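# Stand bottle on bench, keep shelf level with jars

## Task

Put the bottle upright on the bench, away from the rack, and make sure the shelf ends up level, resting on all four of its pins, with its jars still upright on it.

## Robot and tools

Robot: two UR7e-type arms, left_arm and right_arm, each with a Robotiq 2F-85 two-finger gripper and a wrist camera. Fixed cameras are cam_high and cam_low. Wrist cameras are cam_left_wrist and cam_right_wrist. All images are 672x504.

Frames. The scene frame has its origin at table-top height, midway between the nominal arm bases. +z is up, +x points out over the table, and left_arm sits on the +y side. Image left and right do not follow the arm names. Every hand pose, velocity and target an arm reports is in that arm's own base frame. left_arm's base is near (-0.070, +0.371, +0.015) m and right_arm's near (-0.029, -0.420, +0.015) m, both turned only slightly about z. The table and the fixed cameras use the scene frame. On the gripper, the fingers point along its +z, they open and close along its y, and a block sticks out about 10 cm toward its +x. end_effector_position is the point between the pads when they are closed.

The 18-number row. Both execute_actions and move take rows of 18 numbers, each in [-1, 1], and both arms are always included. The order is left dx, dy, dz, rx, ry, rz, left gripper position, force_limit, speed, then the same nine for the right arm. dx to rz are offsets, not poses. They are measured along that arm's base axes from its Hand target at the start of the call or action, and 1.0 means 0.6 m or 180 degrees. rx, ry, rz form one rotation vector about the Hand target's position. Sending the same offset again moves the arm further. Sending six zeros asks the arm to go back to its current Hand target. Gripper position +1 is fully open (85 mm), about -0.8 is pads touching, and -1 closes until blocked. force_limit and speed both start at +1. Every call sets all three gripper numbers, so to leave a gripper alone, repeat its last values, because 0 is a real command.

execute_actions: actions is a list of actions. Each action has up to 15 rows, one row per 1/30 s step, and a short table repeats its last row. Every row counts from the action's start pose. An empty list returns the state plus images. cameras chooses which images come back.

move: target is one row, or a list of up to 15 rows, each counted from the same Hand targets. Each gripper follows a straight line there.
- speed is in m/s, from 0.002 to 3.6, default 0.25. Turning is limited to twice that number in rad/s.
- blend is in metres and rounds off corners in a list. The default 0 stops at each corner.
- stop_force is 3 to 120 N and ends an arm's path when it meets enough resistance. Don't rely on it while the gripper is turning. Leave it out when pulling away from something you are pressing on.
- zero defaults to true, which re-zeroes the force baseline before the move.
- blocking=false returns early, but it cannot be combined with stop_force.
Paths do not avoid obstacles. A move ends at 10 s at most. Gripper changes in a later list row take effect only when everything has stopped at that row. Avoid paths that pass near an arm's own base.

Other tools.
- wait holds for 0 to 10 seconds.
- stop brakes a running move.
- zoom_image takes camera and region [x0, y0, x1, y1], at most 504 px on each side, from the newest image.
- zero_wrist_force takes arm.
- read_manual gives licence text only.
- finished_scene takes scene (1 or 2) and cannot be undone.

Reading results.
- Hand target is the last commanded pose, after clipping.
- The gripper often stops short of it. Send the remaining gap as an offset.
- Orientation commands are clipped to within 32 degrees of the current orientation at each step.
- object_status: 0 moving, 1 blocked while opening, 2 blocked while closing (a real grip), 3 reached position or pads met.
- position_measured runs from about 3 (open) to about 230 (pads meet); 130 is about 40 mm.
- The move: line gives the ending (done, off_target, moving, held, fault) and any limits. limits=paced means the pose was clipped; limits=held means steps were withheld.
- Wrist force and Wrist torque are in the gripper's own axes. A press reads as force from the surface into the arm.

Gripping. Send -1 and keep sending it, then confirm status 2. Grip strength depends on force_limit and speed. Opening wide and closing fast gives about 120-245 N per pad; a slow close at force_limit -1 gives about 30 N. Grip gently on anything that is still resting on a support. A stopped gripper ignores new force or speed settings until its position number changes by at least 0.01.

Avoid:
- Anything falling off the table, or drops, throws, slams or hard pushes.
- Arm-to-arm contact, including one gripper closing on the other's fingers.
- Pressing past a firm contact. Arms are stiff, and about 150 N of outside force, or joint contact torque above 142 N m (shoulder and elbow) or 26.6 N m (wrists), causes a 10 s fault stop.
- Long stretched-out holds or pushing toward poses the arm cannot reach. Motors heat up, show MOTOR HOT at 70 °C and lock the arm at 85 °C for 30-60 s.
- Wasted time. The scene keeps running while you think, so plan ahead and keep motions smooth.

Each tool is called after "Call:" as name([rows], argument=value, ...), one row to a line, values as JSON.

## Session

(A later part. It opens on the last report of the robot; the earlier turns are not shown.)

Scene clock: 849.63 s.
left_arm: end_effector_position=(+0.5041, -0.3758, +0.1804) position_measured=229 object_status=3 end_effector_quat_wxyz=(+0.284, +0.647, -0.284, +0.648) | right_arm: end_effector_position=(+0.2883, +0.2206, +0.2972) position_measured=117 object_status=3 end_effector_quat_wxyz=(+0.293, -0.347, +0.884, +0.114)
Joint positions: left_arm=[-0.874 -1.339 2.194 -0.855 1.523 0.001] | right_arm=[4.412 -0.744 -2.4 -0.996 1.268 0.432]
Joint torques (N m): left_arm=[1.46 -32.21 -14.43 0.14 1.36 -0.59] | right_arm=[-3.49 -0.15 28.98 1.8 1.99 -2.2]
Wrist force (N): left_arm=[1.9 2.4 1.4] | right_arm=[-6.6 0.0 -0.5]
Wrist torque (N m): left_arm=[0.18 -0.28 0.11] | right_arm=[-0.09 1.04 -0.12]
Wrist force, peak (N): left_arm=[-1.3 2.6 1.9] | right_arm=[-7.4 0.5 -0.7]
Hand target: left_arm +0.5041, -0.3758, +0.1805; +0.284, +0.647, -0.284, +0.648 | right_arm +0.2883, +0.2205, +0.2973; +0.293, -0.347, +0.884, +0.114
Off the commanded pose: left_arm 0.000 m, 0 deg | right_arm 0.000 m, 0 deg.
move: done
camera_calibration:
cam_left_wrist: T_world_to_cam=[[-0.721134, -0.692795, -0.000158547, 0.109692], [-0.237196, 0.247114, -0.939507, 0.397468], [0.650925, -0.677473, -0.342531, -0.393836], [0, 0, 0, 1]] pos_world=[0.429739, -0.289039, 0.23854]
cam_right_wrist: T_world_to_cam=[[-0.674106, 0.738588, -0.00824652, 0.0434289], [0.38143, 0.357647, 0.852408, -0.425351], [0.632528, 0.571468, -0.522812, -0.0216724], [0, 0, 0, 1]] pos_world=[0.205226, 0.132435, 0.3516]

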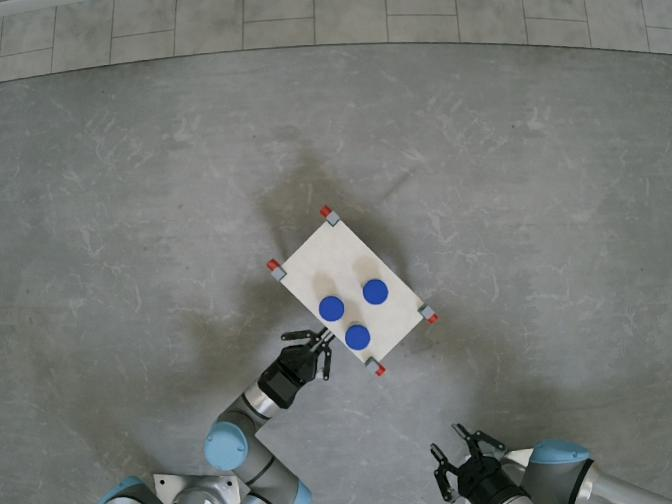

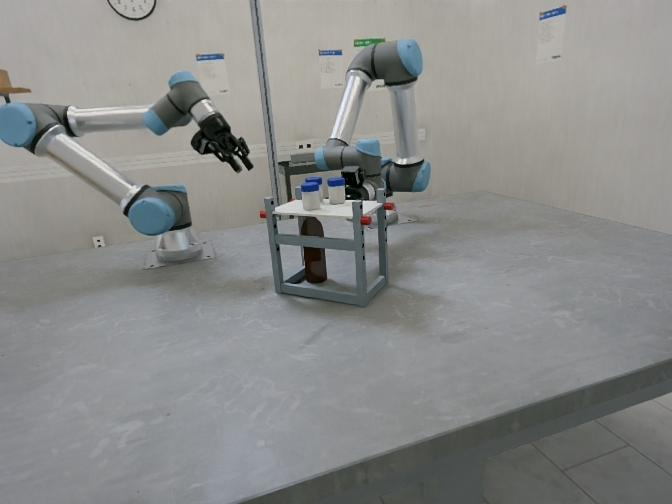

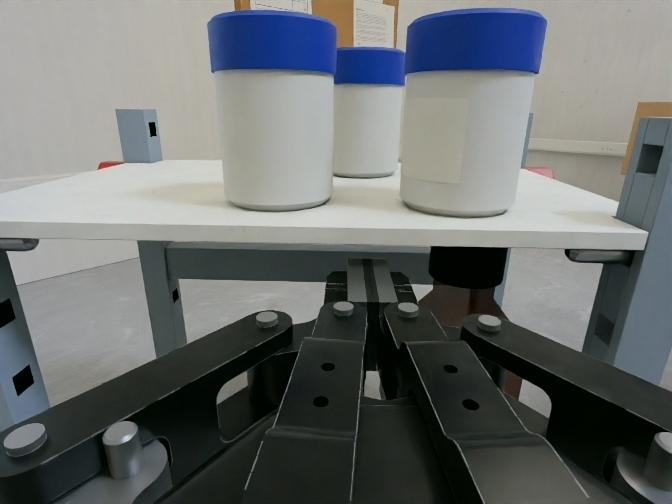

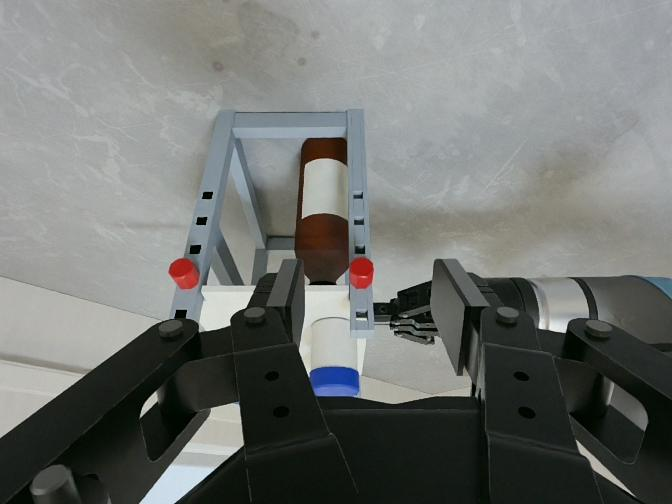

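Call:
move([
  [-0.1128,0.1227,0,0,0,0,-0.8,-0.5,0,0,0,0,0,0,0,0.1,-0.2,-0.6],
  [0.0015,0.0913,-0.1925,0,0,-0.25,1,-0.5,0.5,0,0,0,0,0,0,0.1,-0.2,-0.6],
], speed=[0.15,0.3], cameras=["cam_high","cam_low","cam_left_wrist"])

Scene clock: 866.90 s.
left_arm: end_effector_position=(+0.4842, -0.3143, +0.0992) position_measured=229 object_status=3 end_effector_quat_wxyz=(+0.448, +0.546, -0.448, +0.547) | right_arm: end_effector_position=(+0.2883, +0.2205, +0.2973) position_measured=117 object_status=3 end_effector_quat_wxyz=(+0.293, -0.347, +0.884, +0.114)
Joint positions: left_arm=[-0.452 -1.053 2.068 -1.015 2.492 0] | right_arm=[4.412 -0.743 -2.4 -0.996 1.268 0.432]
Joint torques (N m): left_arm=[-14.65 -32.99 -2.33 -3.27 1.48 -1.28] | right_arm=[-6.4 -4.63 32.63 4.94 2.01 -1.75]
Wrist force (N): left_arm=[2.2 1.0 1.5] | right_arm=[-6.4 -0.2 -0.7]
Wrist torque (N m): left_arm=[-0.04 -0.31 0.19] | right_arm=[-0.12 1.01 -0.12]
Wrist force, peak (N): left_arm=[-5.1 2.4 3.1] | right_arm=[-6.8 -0.2 -1.1]
Hand target: left_arm +0.4841, -0.3144, +0.0992; +0.448, +0.546, -0.449, +0.547 (not the last commanded pose) | right_arm +0.2883, +0.2205, +0.2973; +0.293, -0.347, +0.884, +0.114
Tool commands: left_gripper/position=-0.8 left_gripper/force_limit=-0.5 left_gripper/speed=+0.0 right_gripper/position=+0.1 right_gripper/force_limit=-0.2 right_gripper/speed=-0.6
Off the commanded pose: left_arm 0.041 m, 14 deg | right_arm 0.000 m, 0 deg.
move: held (left_arm; a check stopped the path); path passed 1 of 2 targets; target 2's new numbers were not sent; limits=held
pose unreachable (left arm): on one or more control steps of this call, first in action 0 (counted from 0), this arm could not follow its commanded pose, so it was not sent that pose on those steps. It may still have moved: this result reports where it is.
cause: moving toward the commanded pose would bring two parts of the arm too close to each other (its gripper and another part of the arm, with joints 4 (wrist 1) to 6 (wrist 3) between them, 6 mm apart when it was first held).
camera_calibration:
cam_left_wrist: T_world_to_cam=[[-0.976176, -0.216981, -0.000361331, 0.411063], [-0.0738633, 0.333869, -0.939721, 0.24943], [0.204022, -0.917306, -0.341941, -0.226072], [0, 0, 0, 1]] pos_world=[0.465817, -0.201461, 0.15724]
Images, in order (width x height): cam_high 672x504, cam_low 672x504, cam_left_wrist 672x504.

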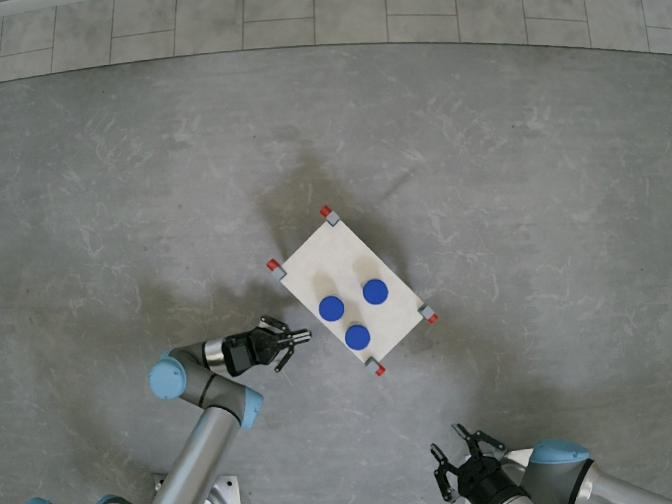

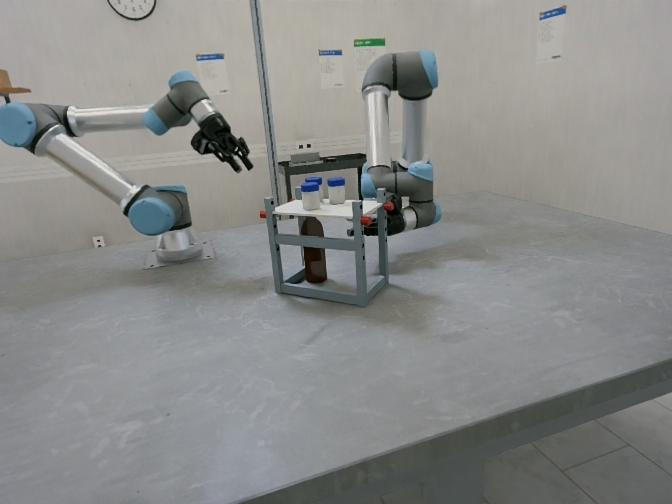

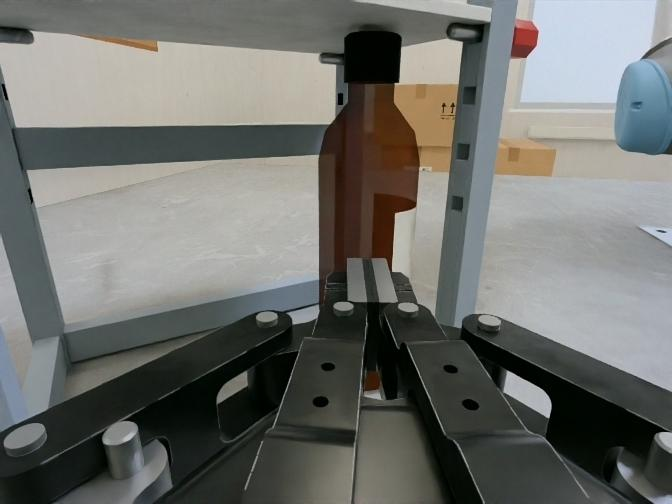

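Call:
move([
  [-0.0438,-0.0162,-0.057,0,0,0.0839,1,-0.5,0.5,0.1928,0.0498,-0.0788,0,0,0,-0.8,-0.5,0],
  [-0.0438,-0.0162,-0.057,0,0,0.0839,1,-0.5,0.5,0.1928,0.0498,-0.4122,0,0,0,-0.8,-0.5,0],
  [-0.0438,-0.0162,-0.057,0,0,0.0839,1,-0.5,0.5,0.2667,0.1197,-0.4122,0,0,0,-0.8,-0.5,0],
], speed=[0.25,0.25,0.12], blend=[0.01,0.005,0], cameras=["cam_low","cam_left_wrist","cam_right_wrist"])

Scene clock: 938.40 s.
left_arm: end_effector_position=(+0.4578, -0.3241, +0.0650) position_measured=3 object_status=3 end_effector_quat_wxyz=(+0.372, +0.601, -0.373, +0.601) | right_arm: end_effector_position=(+0.4483, +0.2923, +0.0499) position_measured=229 object_status=3 end_effector_quat_wxyz=(+0.293, -0.347, +0.884, +0.114)
Joint positions: left_arm=[-0.65 -1.072 2.313 -1.242 2.03 0.001] | right_arm=[4.006 -1.91 -2.439 0.273 1.5 0.093]
Joint torques (N m): left_arm=[-14.21 -35.01 1.37 -4.03 1.24 1.19] | right_arm=[11.05 26.72 19.12 3.24 -1.54 2.42]
Wrist force (N): left_arm=[2.4 0.8 1.5] | right_arm=[-6.2 0.5 -1.1]
Wrist torque (N m): left_arm=[-0.05 -0.32 0.16] | right_arm=[0.00 0.97 -0.16]
Wrist force, peak (N): left_arm=[3.0 -0.5 1.6] | right_arm=[-9.7 -0.9 -1.5]
Hand target: left_arm +0.4578, -0.3241, +0.0650; +0.372, +0.601, -0.373, +0.601 | right_arm +0.4483, +0.2923, +0.0499; +0.293, -0.347, +0.884, +0.114
Off the commanded pose: left_arm 0.000 m, 0 deg | right_arm 0.000 m, 0 deg.
move: done
camera_calibration:
cam_left_wrist: T_world_to_cam=[[-0.886041, -0.463607, -0.00030753, 0.261944], [-0.158268, 0.303104, -0.939723, 0.247192], [0.435755, -0.832584, -0.341937, -0.320036], [0, 0, 0, 1]] pos_world=[0.410673, -0.219943, 0.12294]
cam_right_wrist: T_world_to_cam=[[-0.67408, 0.738613, -0.00819007, 0.096269], [0.381475, 0.357598, 0.852409, -0.301229], [0.632529, 0.571467, -0.522812, -0.293143], [0, 0, 0, 1]] pos_world=[0.365226, 0.204135, 0.1043]
Images, in order (width x height): cam_low 672x504, cam_left_wrist 672x504, cam_right_wrist 672x504.

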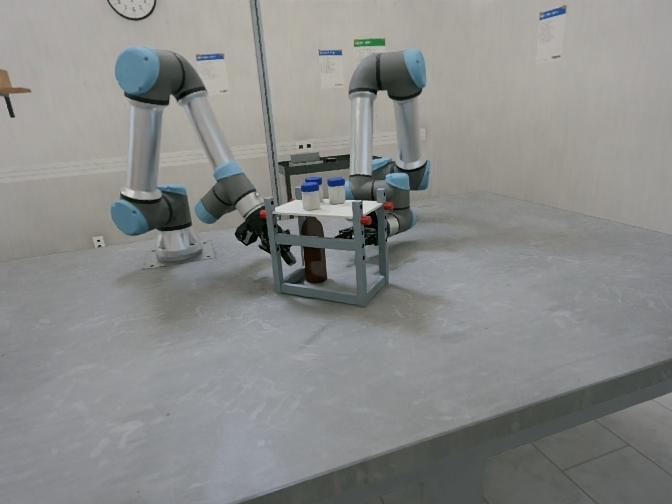

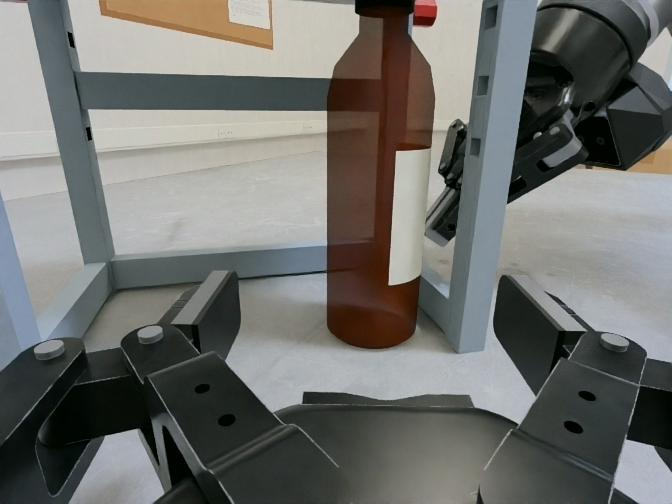

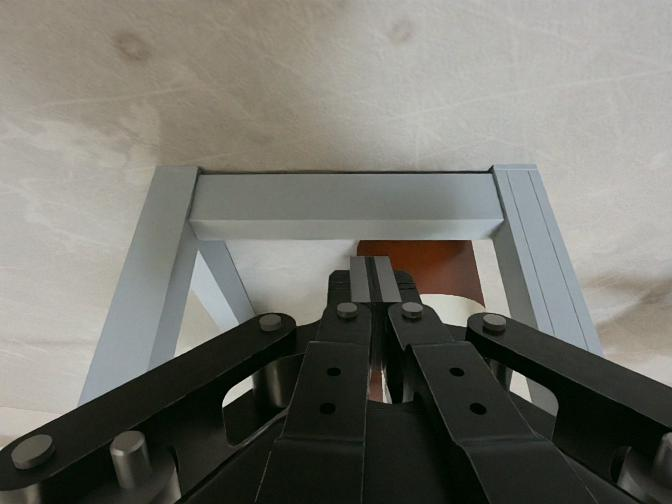

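Call:
move([
  [0,0,0,0,0,0,1,-0.5,0.5,-0.0057,0.006,0,0,0,0,-0.8,-0.5,0],
  [0,0,0,0,0,0,1,-0.5,0.5,0.0355,0.045,0,0,0,0,-0.8,-0.5,0],
], speed=[0.1,0.03], stop_force=10, cameras=["cam_left_wrist","cam_right_wrist"])

Scene clock: 963.60 s.
left_arm: end_effector_position=(+0.4578, -0.3241, +0.0650) position_measured=3 object_status=3 end_effector_quat_wxyz=(+0.372, +0.601, -0.373, +0.601) | right_arm: end_effector_position=(+0.4631, +0.3132, +0.0499) position_measured=229 object_status=3 end_effector_quat_wxyz=(+0.293, -0.347, +0.884, +0.114)
Joint positions: left_arm=[-0.65 -1.072 2.313 -1.242 2.03 0.001] | right_arm=[4.012 -1.942 -2.374 0.24 1.497 0.098]
Joint torques (N m): left_arm=[-13.7 -34.57 0.48 -3.82 1.34 1.15] | right_arm=[10.03 31.69 20.14 1.89 -2.25 2.37]
Wrist force (N): left_arm=[2.3 0.8 1.5] | right_arm=[-6.2 0.5 -1.3]
Wrist torque (N m): left_arm=[-0.05 -0.32 0.16] | right_arm=[0.01 0.98 -0.19]
Wrist force, peak (N): left_arm=[2.4 1.0 1.7] | right_arm=[1.0 -2.4 -6.7]
Hand target: left_arm +0.4578, -0.3241, +0.0650; +0.372, +0.601, -0.373, +0.601 | right_arm +0.4631, +0.3132, +0.0499; +0.293, -0.347, +0.884, +0.114 (not the last commanded pose)
Off the commanded pose: left_arm 0.000 m, 0 deg | right_arm 0.009 m, 0 deg.
move: contact (right_arm); path passed 1 of 2 targets
camera_calibration:
cam_left_wrist: T_world_to_cam=[[-0.886041, -0.463607, -0.00030753, 0.261944], [-0.158268, 0.303104, -0.939723, 0.247192], [0.435755, -0.832584, -0.341937, -0.320036], [0, 0, 0, 1]] pos_world=[0.410673, -0.219943, 0.12294]
cam_right_wrist: T_world_to_cam=[[-0.674051, 0.73864, -0.00812746, 0.0907845], [0.381525, 0.357543, 0.852409, -0.314355], [0.63253, 0.571466, -0.522812, -0.314448], [0, 0, 0, 1]] pos_world=[0.380026, 0.225035, 0.1043]
Images, in order (width x height): cam_left_wrist 672x504, cam_right_wrist 672x504.

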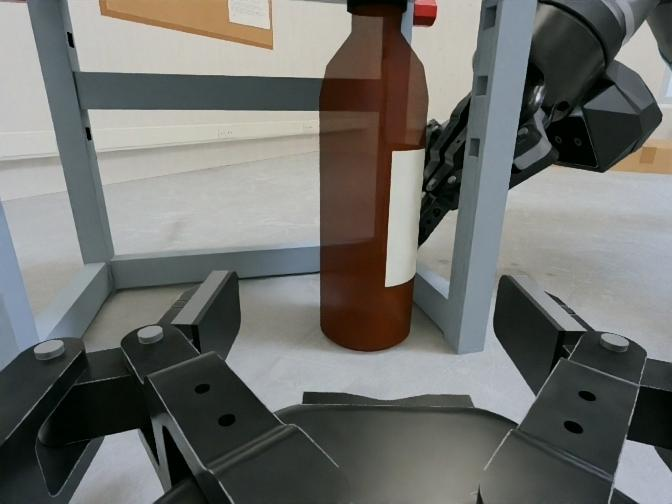

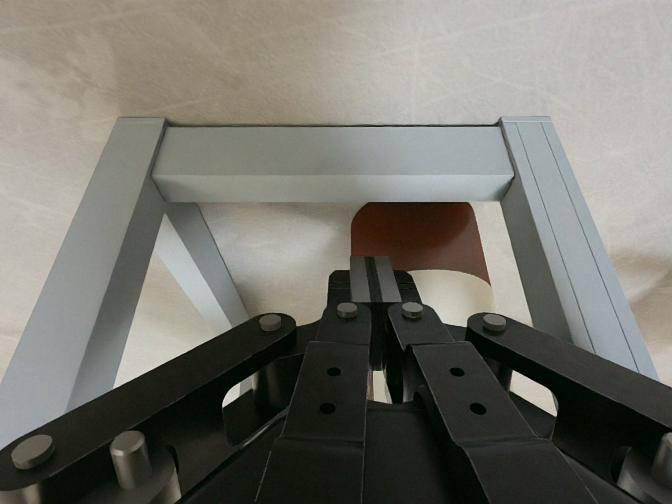

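Call:
move(target=[0,0,0,0,0,0,1,-0.5,0.5,0.0145,0.0137,0,0,0,0,-0.8,-0.5,0], speed=0.02, stop_force=22, cameras=["cam_left_wrist","cam_low"])

Call:
zoom_image(camera="cam_left_wrist", region=[280, 0, 560, 250])

Scene clock: 974.07 s.
left_arm: end_effector_position=(+0.4578, -0.3241, +0.0650) position_measured=3 object_status=3 end_effector_quat_wxyz=(+0.372, +0.601, -0.373, +0.601) | right_arm: end_effector_position=(+0.4718, +0.3214, +0.0499) position_measured=229 object_status=3 end_effector_quat_wxyz=(+0.293, -0.347, +0.884, +0.114)
Joint positions: left_arm=[-0.65 -1.072 2.313 -1.242 2.03 0.001] | right_arm=[4.009 -1.958 -2.341 0.223 1.499 0.095]
Joint torques (N m): left_arm=[-13.85 -34.91 1 -3.81 1.24 1.1] | right_arm=[7.9 38.84 5.69 5.47 0.39 1.04]
Wrist force (N): left_arm=[2.1 0.8 1.5] | right_arm=[-6.2 0.2 -1.3]
Wrist torque (N m): left_arm=[-0.05 -0.29 0.16] | right_arm=[-0.02 0.99 -0.11]
Wrist force, peak (N): left_arm=[2.5 0.9 1.6] | right_arm=[3.4 -2.9 -7.7]
Hand target: left_arm +0.4578, -0.3241, +0.0650; +0.372, +0.601, -0.373, +0.601 | right_arm +0.4718, +0.3214, +0.0499; +0.293, -0.347, +0.884, +0.114
Off the commanded pose: left_arm 0.000 m, 0 deg | right_arm 0.000 m, 0 deg.
move: done
camera_calibration:
cam_left_wrist: T_world_to_cam=[[-0.886041, -0.463607, -0.00030753, 0.261944], [-0.158268, 0.303104, -0.939723, 0.247192], [0.435755, -0.832584, -0.341937, -0.320036], [0, 0, 0, 1]] pos_world=[0.410673, -0.219943, 0.12294]
Images, in order (width x height): cam_low 672x504, cam_left_wrist 672x504.

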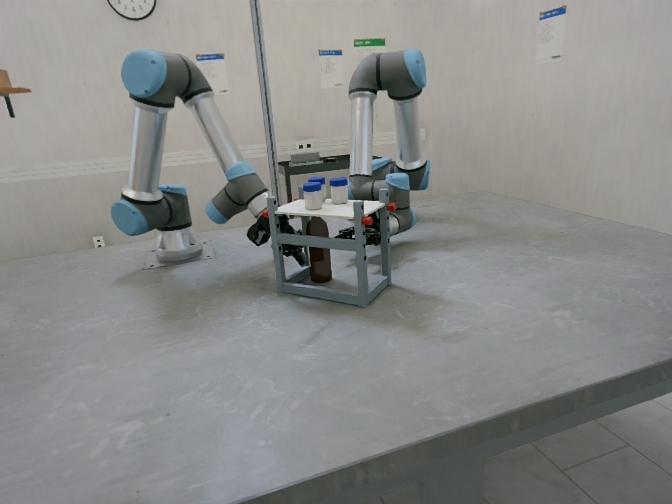

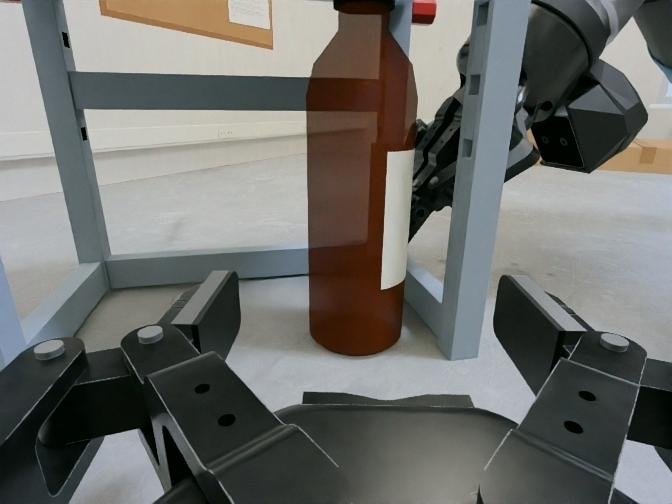

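Scaled by 1.800 from the camera's 672x504 image, which has a finer 960x720 frame.

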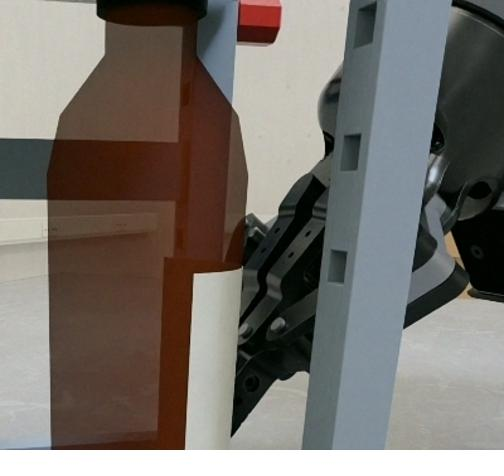

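Call:
move([
  [0.0725,-0.0207,0,0,0,-0.0933,1,-0.5,0.5,-0.0727,-0.0687,0,0,0,0,-0.8,-0.5,0],
  [0.0725,-0.0207,0,0,0,-0.0933,1,-0.5,0.5,-0.18,-0.17,0.3,0,0,0,-0.8,-0.5,0],
], speed=[0.12,0.3], blend=[0.01,0], cameras=["cam_high","cam_left_wrist"])

Scene clock: 1050.10 s.
left_arm: end_effector_position=(+0.5014, -0.3365, +0.0650) position_measured=3 object_status=3 end_effector_quat_wxyz=(+0.456, +0.540, -0.457, +0.541) | right_arm: end_effector_position=(+0.3638, +0.2194, +0.2298) position_measured=229 object_status=3 end_effector_quat_wxyz=(+0.293, -0.347, +0.884, +0.114)
Joint positions: left_arm=[-0.47 -0.937 1.988 -1.052 2.504 0] | right_arm=[4.075 -1.094 -2.476 -0.511 1.46 0.149]
Joint torques (N m): left_arm=[-14.12 -33.44 -20.78 -1.02 1.42 1.48] | right_arm=[-9.09 12.75 30.68 2.11 2.28 -2.49]
Wrist force (N): left_arm=[2.5 0.9 1.4] | right_arm=[-5.8 0.3 -1.2]
Wrist torque (N m): left_arm=[-0.06 -0.34 0.11] | right_arm=[-0.03 0.93 -0.06]
Wrist force, peak (N): left_arm=[2.5 1.8 0.9] | right_arm=[-6.5 0.2 -4.5]
Hand target: left_arm +0.5013, -0.3365, +0.0650; +0.456, +0.540, -0.457, +0.540 | right_arm +0.3638, +0.2194, +0.2299; +0.293, -0.347, +0.884, +0.114
Off the commanded pose: left_arm 0.000 m, 0 deg | right_arm 0.000 m, 0 deg.
move: done
camera_calibration:
cam_left_wrist: T_world_to_cam=[[-0.982192, -0.187882, -0.000381496, 0.435694], [-0.0638874, 0.335893, -0.939731, 0.22158], [0.176687, -0.922971, -0.341915, -0.249922], [0, 0, 0, 1]] pos_world=[0.486249, -0.223239, 0.12294]
Images, in order (width x height): cam_high 672x504, cam_left_wrist 672x504.

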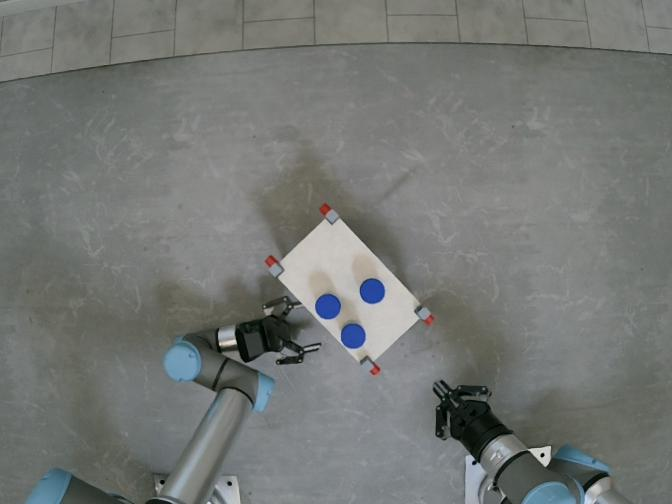

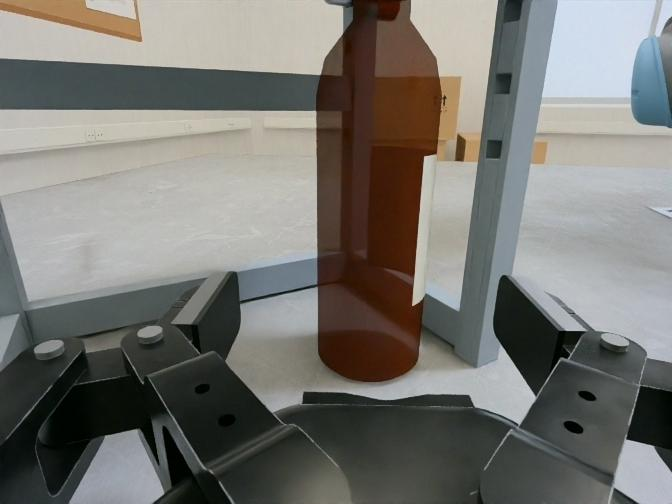

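Call:
zoom_image(camera="cam_left_wrist", region=[300, 100, 600, 400])

Scaled by 1.680 from the camera's 672x504 image, which has a finer 960x720 frame.

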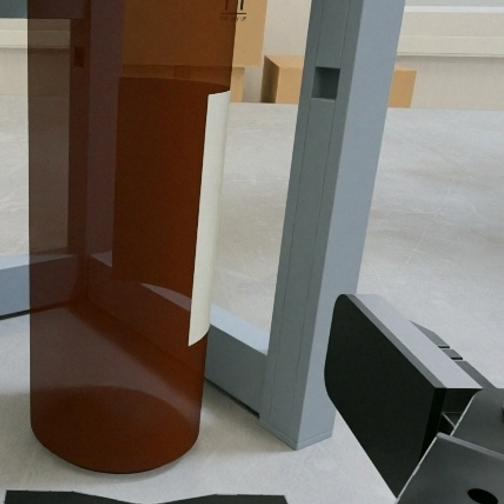

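Call:
move(target=[0.0323,-0.1686,0,0,0,0,1,-0.5,0.5,0,0,0,0,0,0,-0.8,-0.5,0], speed=0.06, stop_force=7, cameras=["cam_left_wrist"])

Scene clock: 1072.57 s.
left_arm: end_effector_position=(+0.5207, -0.4377, +0.0650) position_measured=3 object_status=3 end_effector_quat_wxyz=(+0.456, +0.540, -0.457, +0.540) | right_arm: end_effector_position=(+0.3638, +0.2194, +0.2299) position_measured=229 object_status=3 end_effector_quat_wxyz=(+0.293, -0.347, +0.884, +0.114)
Joint positions: left_arm=[-0.631 -0.873 1.844 -0.972 2.342 0.001] | right_arm=[4.075 -1.094 -2.476 -0.511 1.46 0.149]
Joint torques (N m): left_arm=[12.46 -46.8 -4.23 -3.56 -1.11 0.96] | right_arm=[-7.46 11.96 30.23 3.49 1.64 -1.47]
Wrist force (N): left_arm=[2.6 0.9 1.7] | right_arm=[-6.3 0.3 -0.9]
Wrist torque (N m): left_arm=[-0.05 -0.35 0.07] | right_arm=[-0.04 1.00 -0.05]
Wrist force, peak (N): left_arm=[2.7 1.1 2.5] | right_arm=[-6.3 0.6 -1.0]
Hand target: left_arm +0.5207, -0.4377, +0.0650; +0.456, +0.540, -0.457, +0.540 | right_arm +0.3638, +0.2194, +0.2299; +0.293, -0.347, +0.884, +0.114
Off the commanded pose: left_arm 0.000 m, 0 deg | right_arm 0.000 m, 0 deg.
move: done
camera_calibration:
cam_left_wrist: T_world_to_cam=[[-0.9822, -0.18784, -0.000262199, 0.435756], [-0.0639904, 0.335912, -0.939717, 0.256835], [0.176605, -0.922973, -0.341952, -0.346616], [0, 0, 0, 1]] pos_world=[0.505649, -0.324339, 0.12294]
Images, in order (width x height): cam_left_wrist 672x504.

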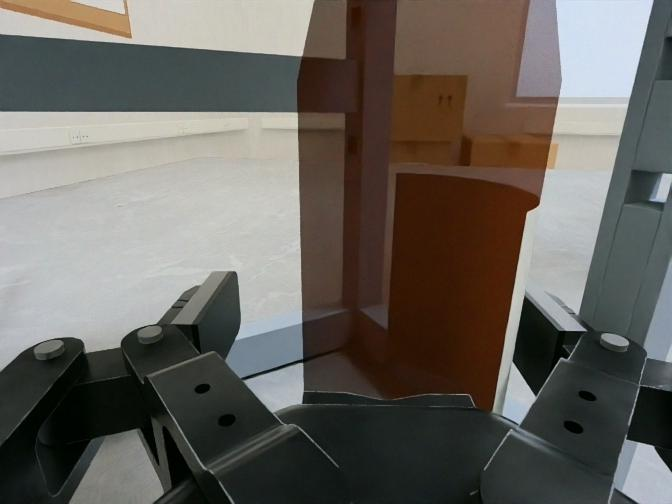

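Call:
move(target=[0,0,0,0,0,0,-1,-0.3,-0.6,0,0,0,0,0,0,-0.8,-0.5,0], speed=0.1, cameras=["cam_left_wrist"])

Scene clock: 1086.70 s.
left_arm: end_effector_position=(+0.5207, -0.4377, +0.0650) position_measured=79 object_status=2 end_effector_quat_wxyz=(+0.456, +0.540, -0.457, +0.540) | right_arm: end_effector_position=(+0.3638, +0.2194, +0.2299) position_measured=229 object_status=3 end_effector_quat_wxyz=(+0.293, -0.347, +0.884, +0.114)
Joint positions: left_arm=[-0.631 -0.873 1.844 -0.972 2.342 0.001] | right_arm=[4.075 -1.094 -2.476 -0.511 1.46 0.149]
Joint torques (N m): left_arm=[10.61 -45.89 -5.84 -3.35 -0.74 -0.96] | right_arm=[-6.39 12.32 30.6 2.27 1.08 -0.71]
Wrist force (N): left_arm=[1.5 1.0 0.5] | right_arm=[-6.0 0.4 -0.8]
Wrist torque (N m): left_arm=[-0.04 -0.33 0.09] | right_arm=[-0.02 0.95 -0.05]
Wrist force, peak (N): left_arm=[2.8 2.0 1.4] | right_arm=[-6.4 0.4 -1.1]
Hand target: left_arm +0.5207, -0.4377, +0.0650; +0.456, +0.540, -0.457, +0.540 | right_arm +0.3638, +0.2194, +0.2299; +0.293, -0.347, +0.884, +0.114
Off the commanded pose: left_arm 0.000 m, 0 deg | right_arm 0.000 m, 0 deg.
move: done
camera_calibration:
cam_left_wrist: T_world_to_cam=[[-0.982182, -0.187931, -0.000295331, 0.435722], [-0.0639898, 0.335906, -0.939719, 0.256833], [0.176702, -0.922957, -0.341946, -0.346661], [0, 0, 0, 1]] pos_world=[0.505649, -0.324339, 0.12294]
Images, in order (width x height): cam_left_wrist 672x504.

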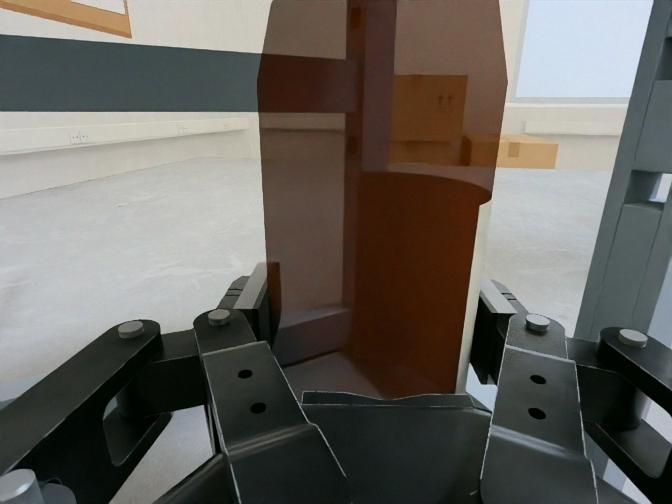

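Call:
move([
  [-0.0282,0.1473,0,0,0,0,-1,-0.3,-0.6,0,0,0,0,0,0,-0.8,-0.5,0],
  [-0.141,0.27,0,0,0,0.0944,-1,-0.3,-0.6,0,0,0,0,0,0,-0.8,-0.5,0],
], speed=[0.06,0.12], stop_force=25, cameras=["all"])

Scene clock: 1096.30 s.
left_arm: end_effector_position=(+0.4361, -0.2757, +0.0649) position_measured=79 object_status=2 end_effector_quat_wxyz=(+0.371, +0.601, -0.372, +0.602) | right_arm: end_effector_position=(+0.3638, +0.2194, +0.2299) position_measured=229 object_status=3 end_effector_quat_wxyz=(+0.293, -0.347, +0.884, +0.114)
Joint positions: left_arm=[-0.566 -1.106 2.405 -1.3 2.112 0.001] | right_arm=[4.075 -1.094 -2.476 -0.511 1.46 0.149]
Joint torques (N m): left_arm=[12.28 -33.34 1.3 -4.7 -1.28 0.58] | right_arm=[-3.96 12.42 30.51 2.43 -0.09 0.65]
Wrist force (N): left_arm=[-2.9 0.9 1.5] | right_arm=[-6.1 0.3 -0.8]
Wrist torque (N m): left_arm=[-0.04 -0.21 0.15] | right_arm=[-0.03 0.96 -0.05]
Wrist force, peak (N): left_arm=[2.4 0.9 2.7] | right_arm=[-6.4 0.5 -1.1]
Hand target: left_arm +0.4361, -0.2757, +0.0650; +0.371, +0.601, -0.372, +0.602 | right_arm +0.3638, +0.2194, +0.2299; +0.293, -0.347, +0.884, +0.114
Off the commanded pose: left_arm 0.000 m, 0 deg | right_arm 0.000 m, 0 deg.
move: done
camera_calibration:
cam_left_wrist: T_world_to_cam=[[-0.884422, -0.466688, -0.000273177, 0.26355], [-0.15935, 0.302535, -0.939723, 0.229413], [0.43864, -0.831068, -0.341936, -0.27115], [0, 0, 0, 1]] pos_world=[0.388584, -0.171754, 0.12294]
cam_right_wrist: T_world_to_cam=[[-0.674051, 0.73864, -0.00812746, 0.0945987], [0.381525, 0.357543, 0.852409, -0.396366], [0.63253, 0.571466, -0.522812, -0.103928], [0, 0, 0, 1]] pos_world=[0.280726, 0.131235, 0.2843]

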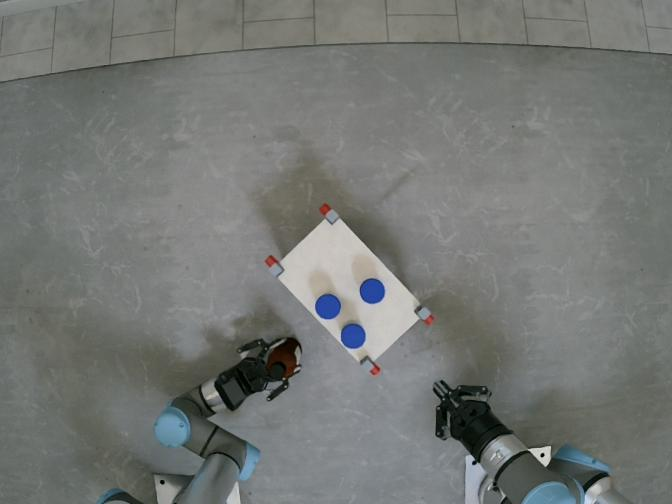

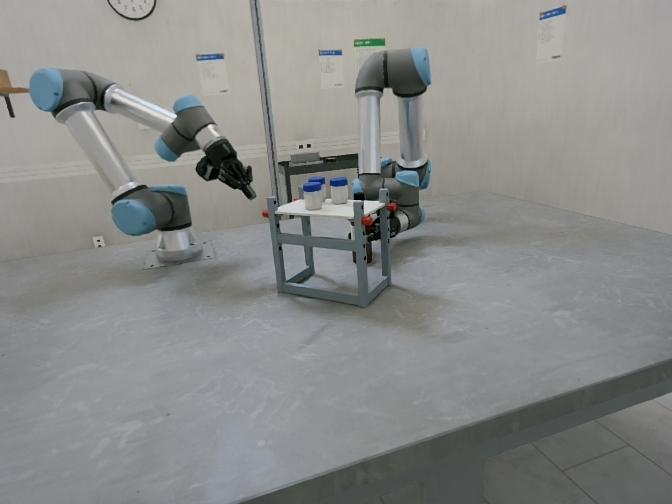

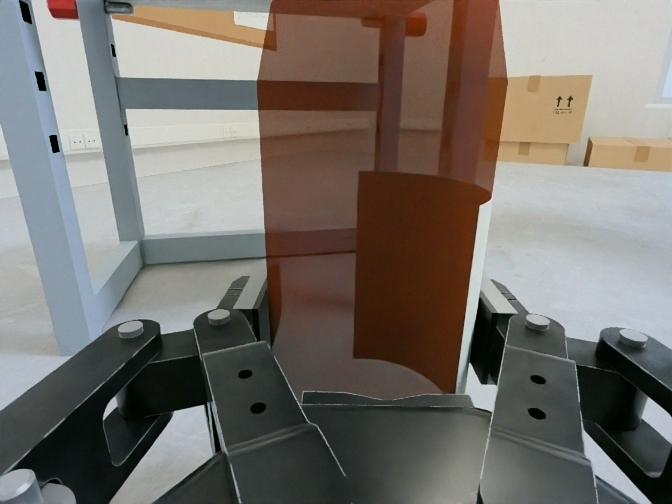

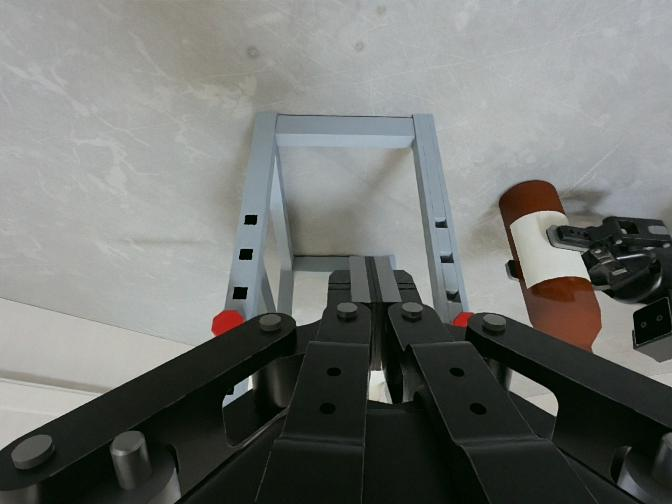

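Call:
move(target=[0,0,-0.004,0,0,0,-1,-0.3,-0.6,0,0,0,0,0,0,-0.8,-0.5,0], speed=0.008, stop_force=3)

Call:
move([
  [0,0,0,0,0,0,0.8,-0.3,-0.6,0,0,0,0,0,0,-0.8,-0.5,0],
  [-0.093,0.177,0,0,0,0,0.8,-0.3,-0.6,0,0,0,0,0,0,-0.8,-0.5,0],
], speed=[0.05,0.12], cameras=["all"])

Scene clock: 1105.80 s.
left_arm: end_effector_position=(+0.4361, -0.2757, +0.0648) position_measured=79 object_status=2 end_effector_quat_wxyz=(+0.371, +0.601, -0.372, +0.602) | right_arm: end_effector_position=(+0.3638, +0.2194, +0.2299) position_measured=229 object_status=3 end_effector_quat_wxyz=(+0.293, -0.347, +0.884, +0.114)
Joint positions: left_arm=[-0.566 -1.105 2.405 -1.301 2.112 0.001] | right_arm=[4.075 -1.094 -2.476 -0.511 1.46 0.149]
Joint torques (N m): left_arm=[11.62 -31.13 0.95 -0.64 -1.04 0.85] | right_arm=[-3.9 11.77 29.81 2.54 -0.68 1.49]
Wrist force (N): left_arm=[-2.1 0.7 1.7] | right_arm=[-6.0 0.3 -0.9]
Wrist torque (N m): left_arm=[-0.07 -0.23 0.14] | right_arm=[-0.03 0.95 -0.05]
Wrist force, peak (N): left_arm=[9.8 2.3 -0.5] | right_arm=[-6.3 0.2 -1.3]
Hand target: left_arm +0.4361, -0.2757, +0.0648; +0.371, +0.601, -0.372, +0.602 (not the last commanded pose) | right_arm +0.3638, +0.2194, +0.2299; +0.293, -0.347, +0.884, +0.114
Off the commanded pose: left_arm 0.002 m, 0 deg | right_arm 0.000 m, 0 deg.
move: contact (left_arm)

Scene clock: 1107.97 s.
left_arm: end_effector_position=(+0.3804, -0.1696, +0.0648) position_measured=28 object_status=3 end_effector_quat_wxyz=(+0.371, +0.601, -0.372, +0.602) | right_arm: end_effector_position=(+0.3638, +0.2194, +0.2299) position_measured=229 object_status=3 end_effector_quat_wxyz=(+0.293, -0.347, +0.884, +0.114)
Joint positions: left_arm=[-0.289 -1.154 2.558 -1.405 2.388 0] | right_arm=[4.075 -1.094 -2.476 -0.511 1.46 0.149]
Joint torques (N m): left_arm=[11.34 -14.5 -8.35 0.37 1.37 -1.27] | right_arm=[-2.82 11.27 30.25 2.44 -0.97 1.93]
Wrist force (N): left_arm=[2.5 0.9 1.5] | right_arm=[-6.2 0.5 -1.0]
Wrist torque (N m): left_arm=[-0.06 -0.36 0.18] | right_arm=[-0.01 0.98 -0.05]
Wrist force, peak (N): left_arm=[2.6 0.8 3.2] | right_arm=[-6.5 0.4 -1.1]
Hand target: left_arm +0.3803, -0.1695, +0.0648; +0.371, +0.601, -0.372, +0.602 | right_arm +0.3638, +0.2194, +0.2299; +0.293, -0.347, +0.884, +0.114
Off the commanded pose: left_arm 0.000 m, 0 deg | right_arm 0.000 m, 0 deg.
move: done
camera_calibration:
cam_left_wrist: T_world_to_cam=[[-0.884396, -0.466737, -0.00038133, 0.263852], [-0.159187, 0.302404, -0.939793, 0.18826], [0.438751, -0.831089, -0.341744, -0.158555], [0, 0, 0, 1]] pos_world=[0.332885, -0.0655546, 0.12284]
cam_right_wrist: T_world_to_cam=[[-0.674051, 0.73864, -0.00812746, 0.0945987], [0.381525, 0.357543, 0.852409, -0.396366], [0.63253, 0.571466, -0.522812, -0.103928], [0, 0, 0, 1]] pos_world=[0.280726, 0.131235, 0.2843]

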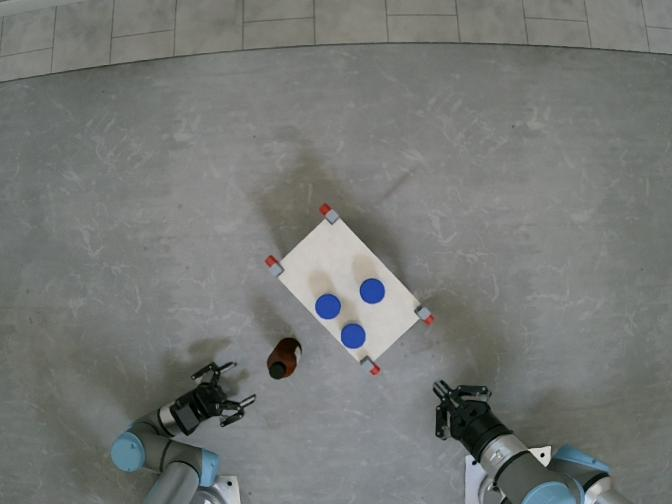

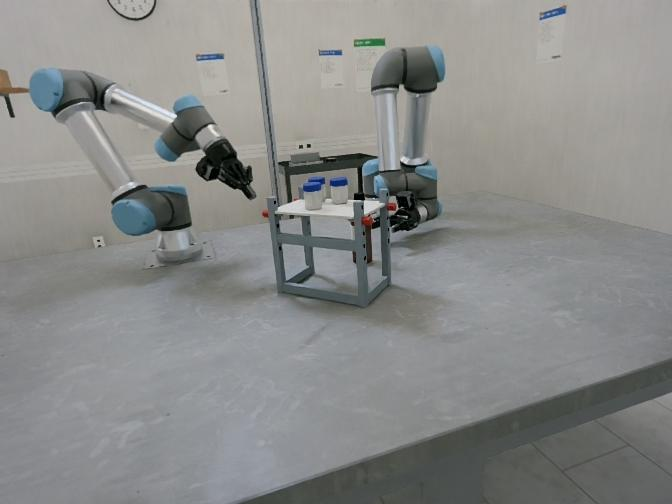

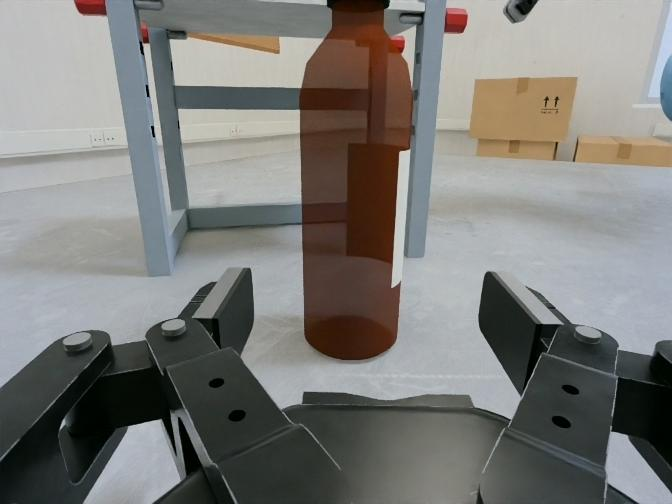

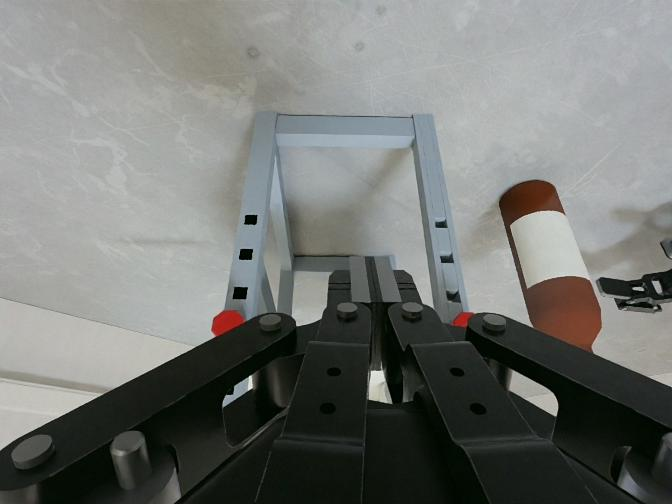

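Call:
zoom_image(camera="cam_left_wrist", region=[60, 0, 490, 290])

Call:
zoom_image(camera="cam_low", region=[250, 170, 400, 240])

Scaled by 1.172 from the camera's 672x504 image, which has a finer 960x720 frame.

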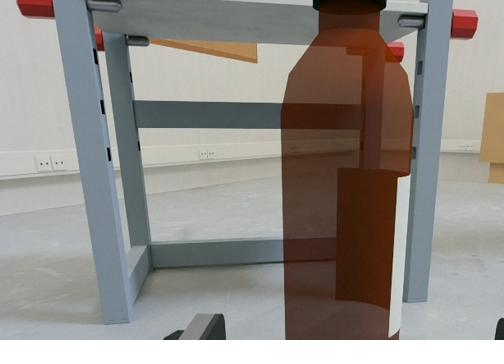

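Scaled by 3.360 from the camera's 672x504 image, which has a finer 960x720 frame.

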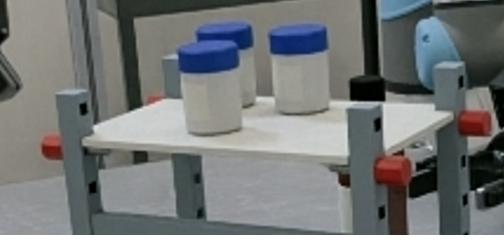

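Call:
finished_scene(scene=1)

The scene is finished: the task was done.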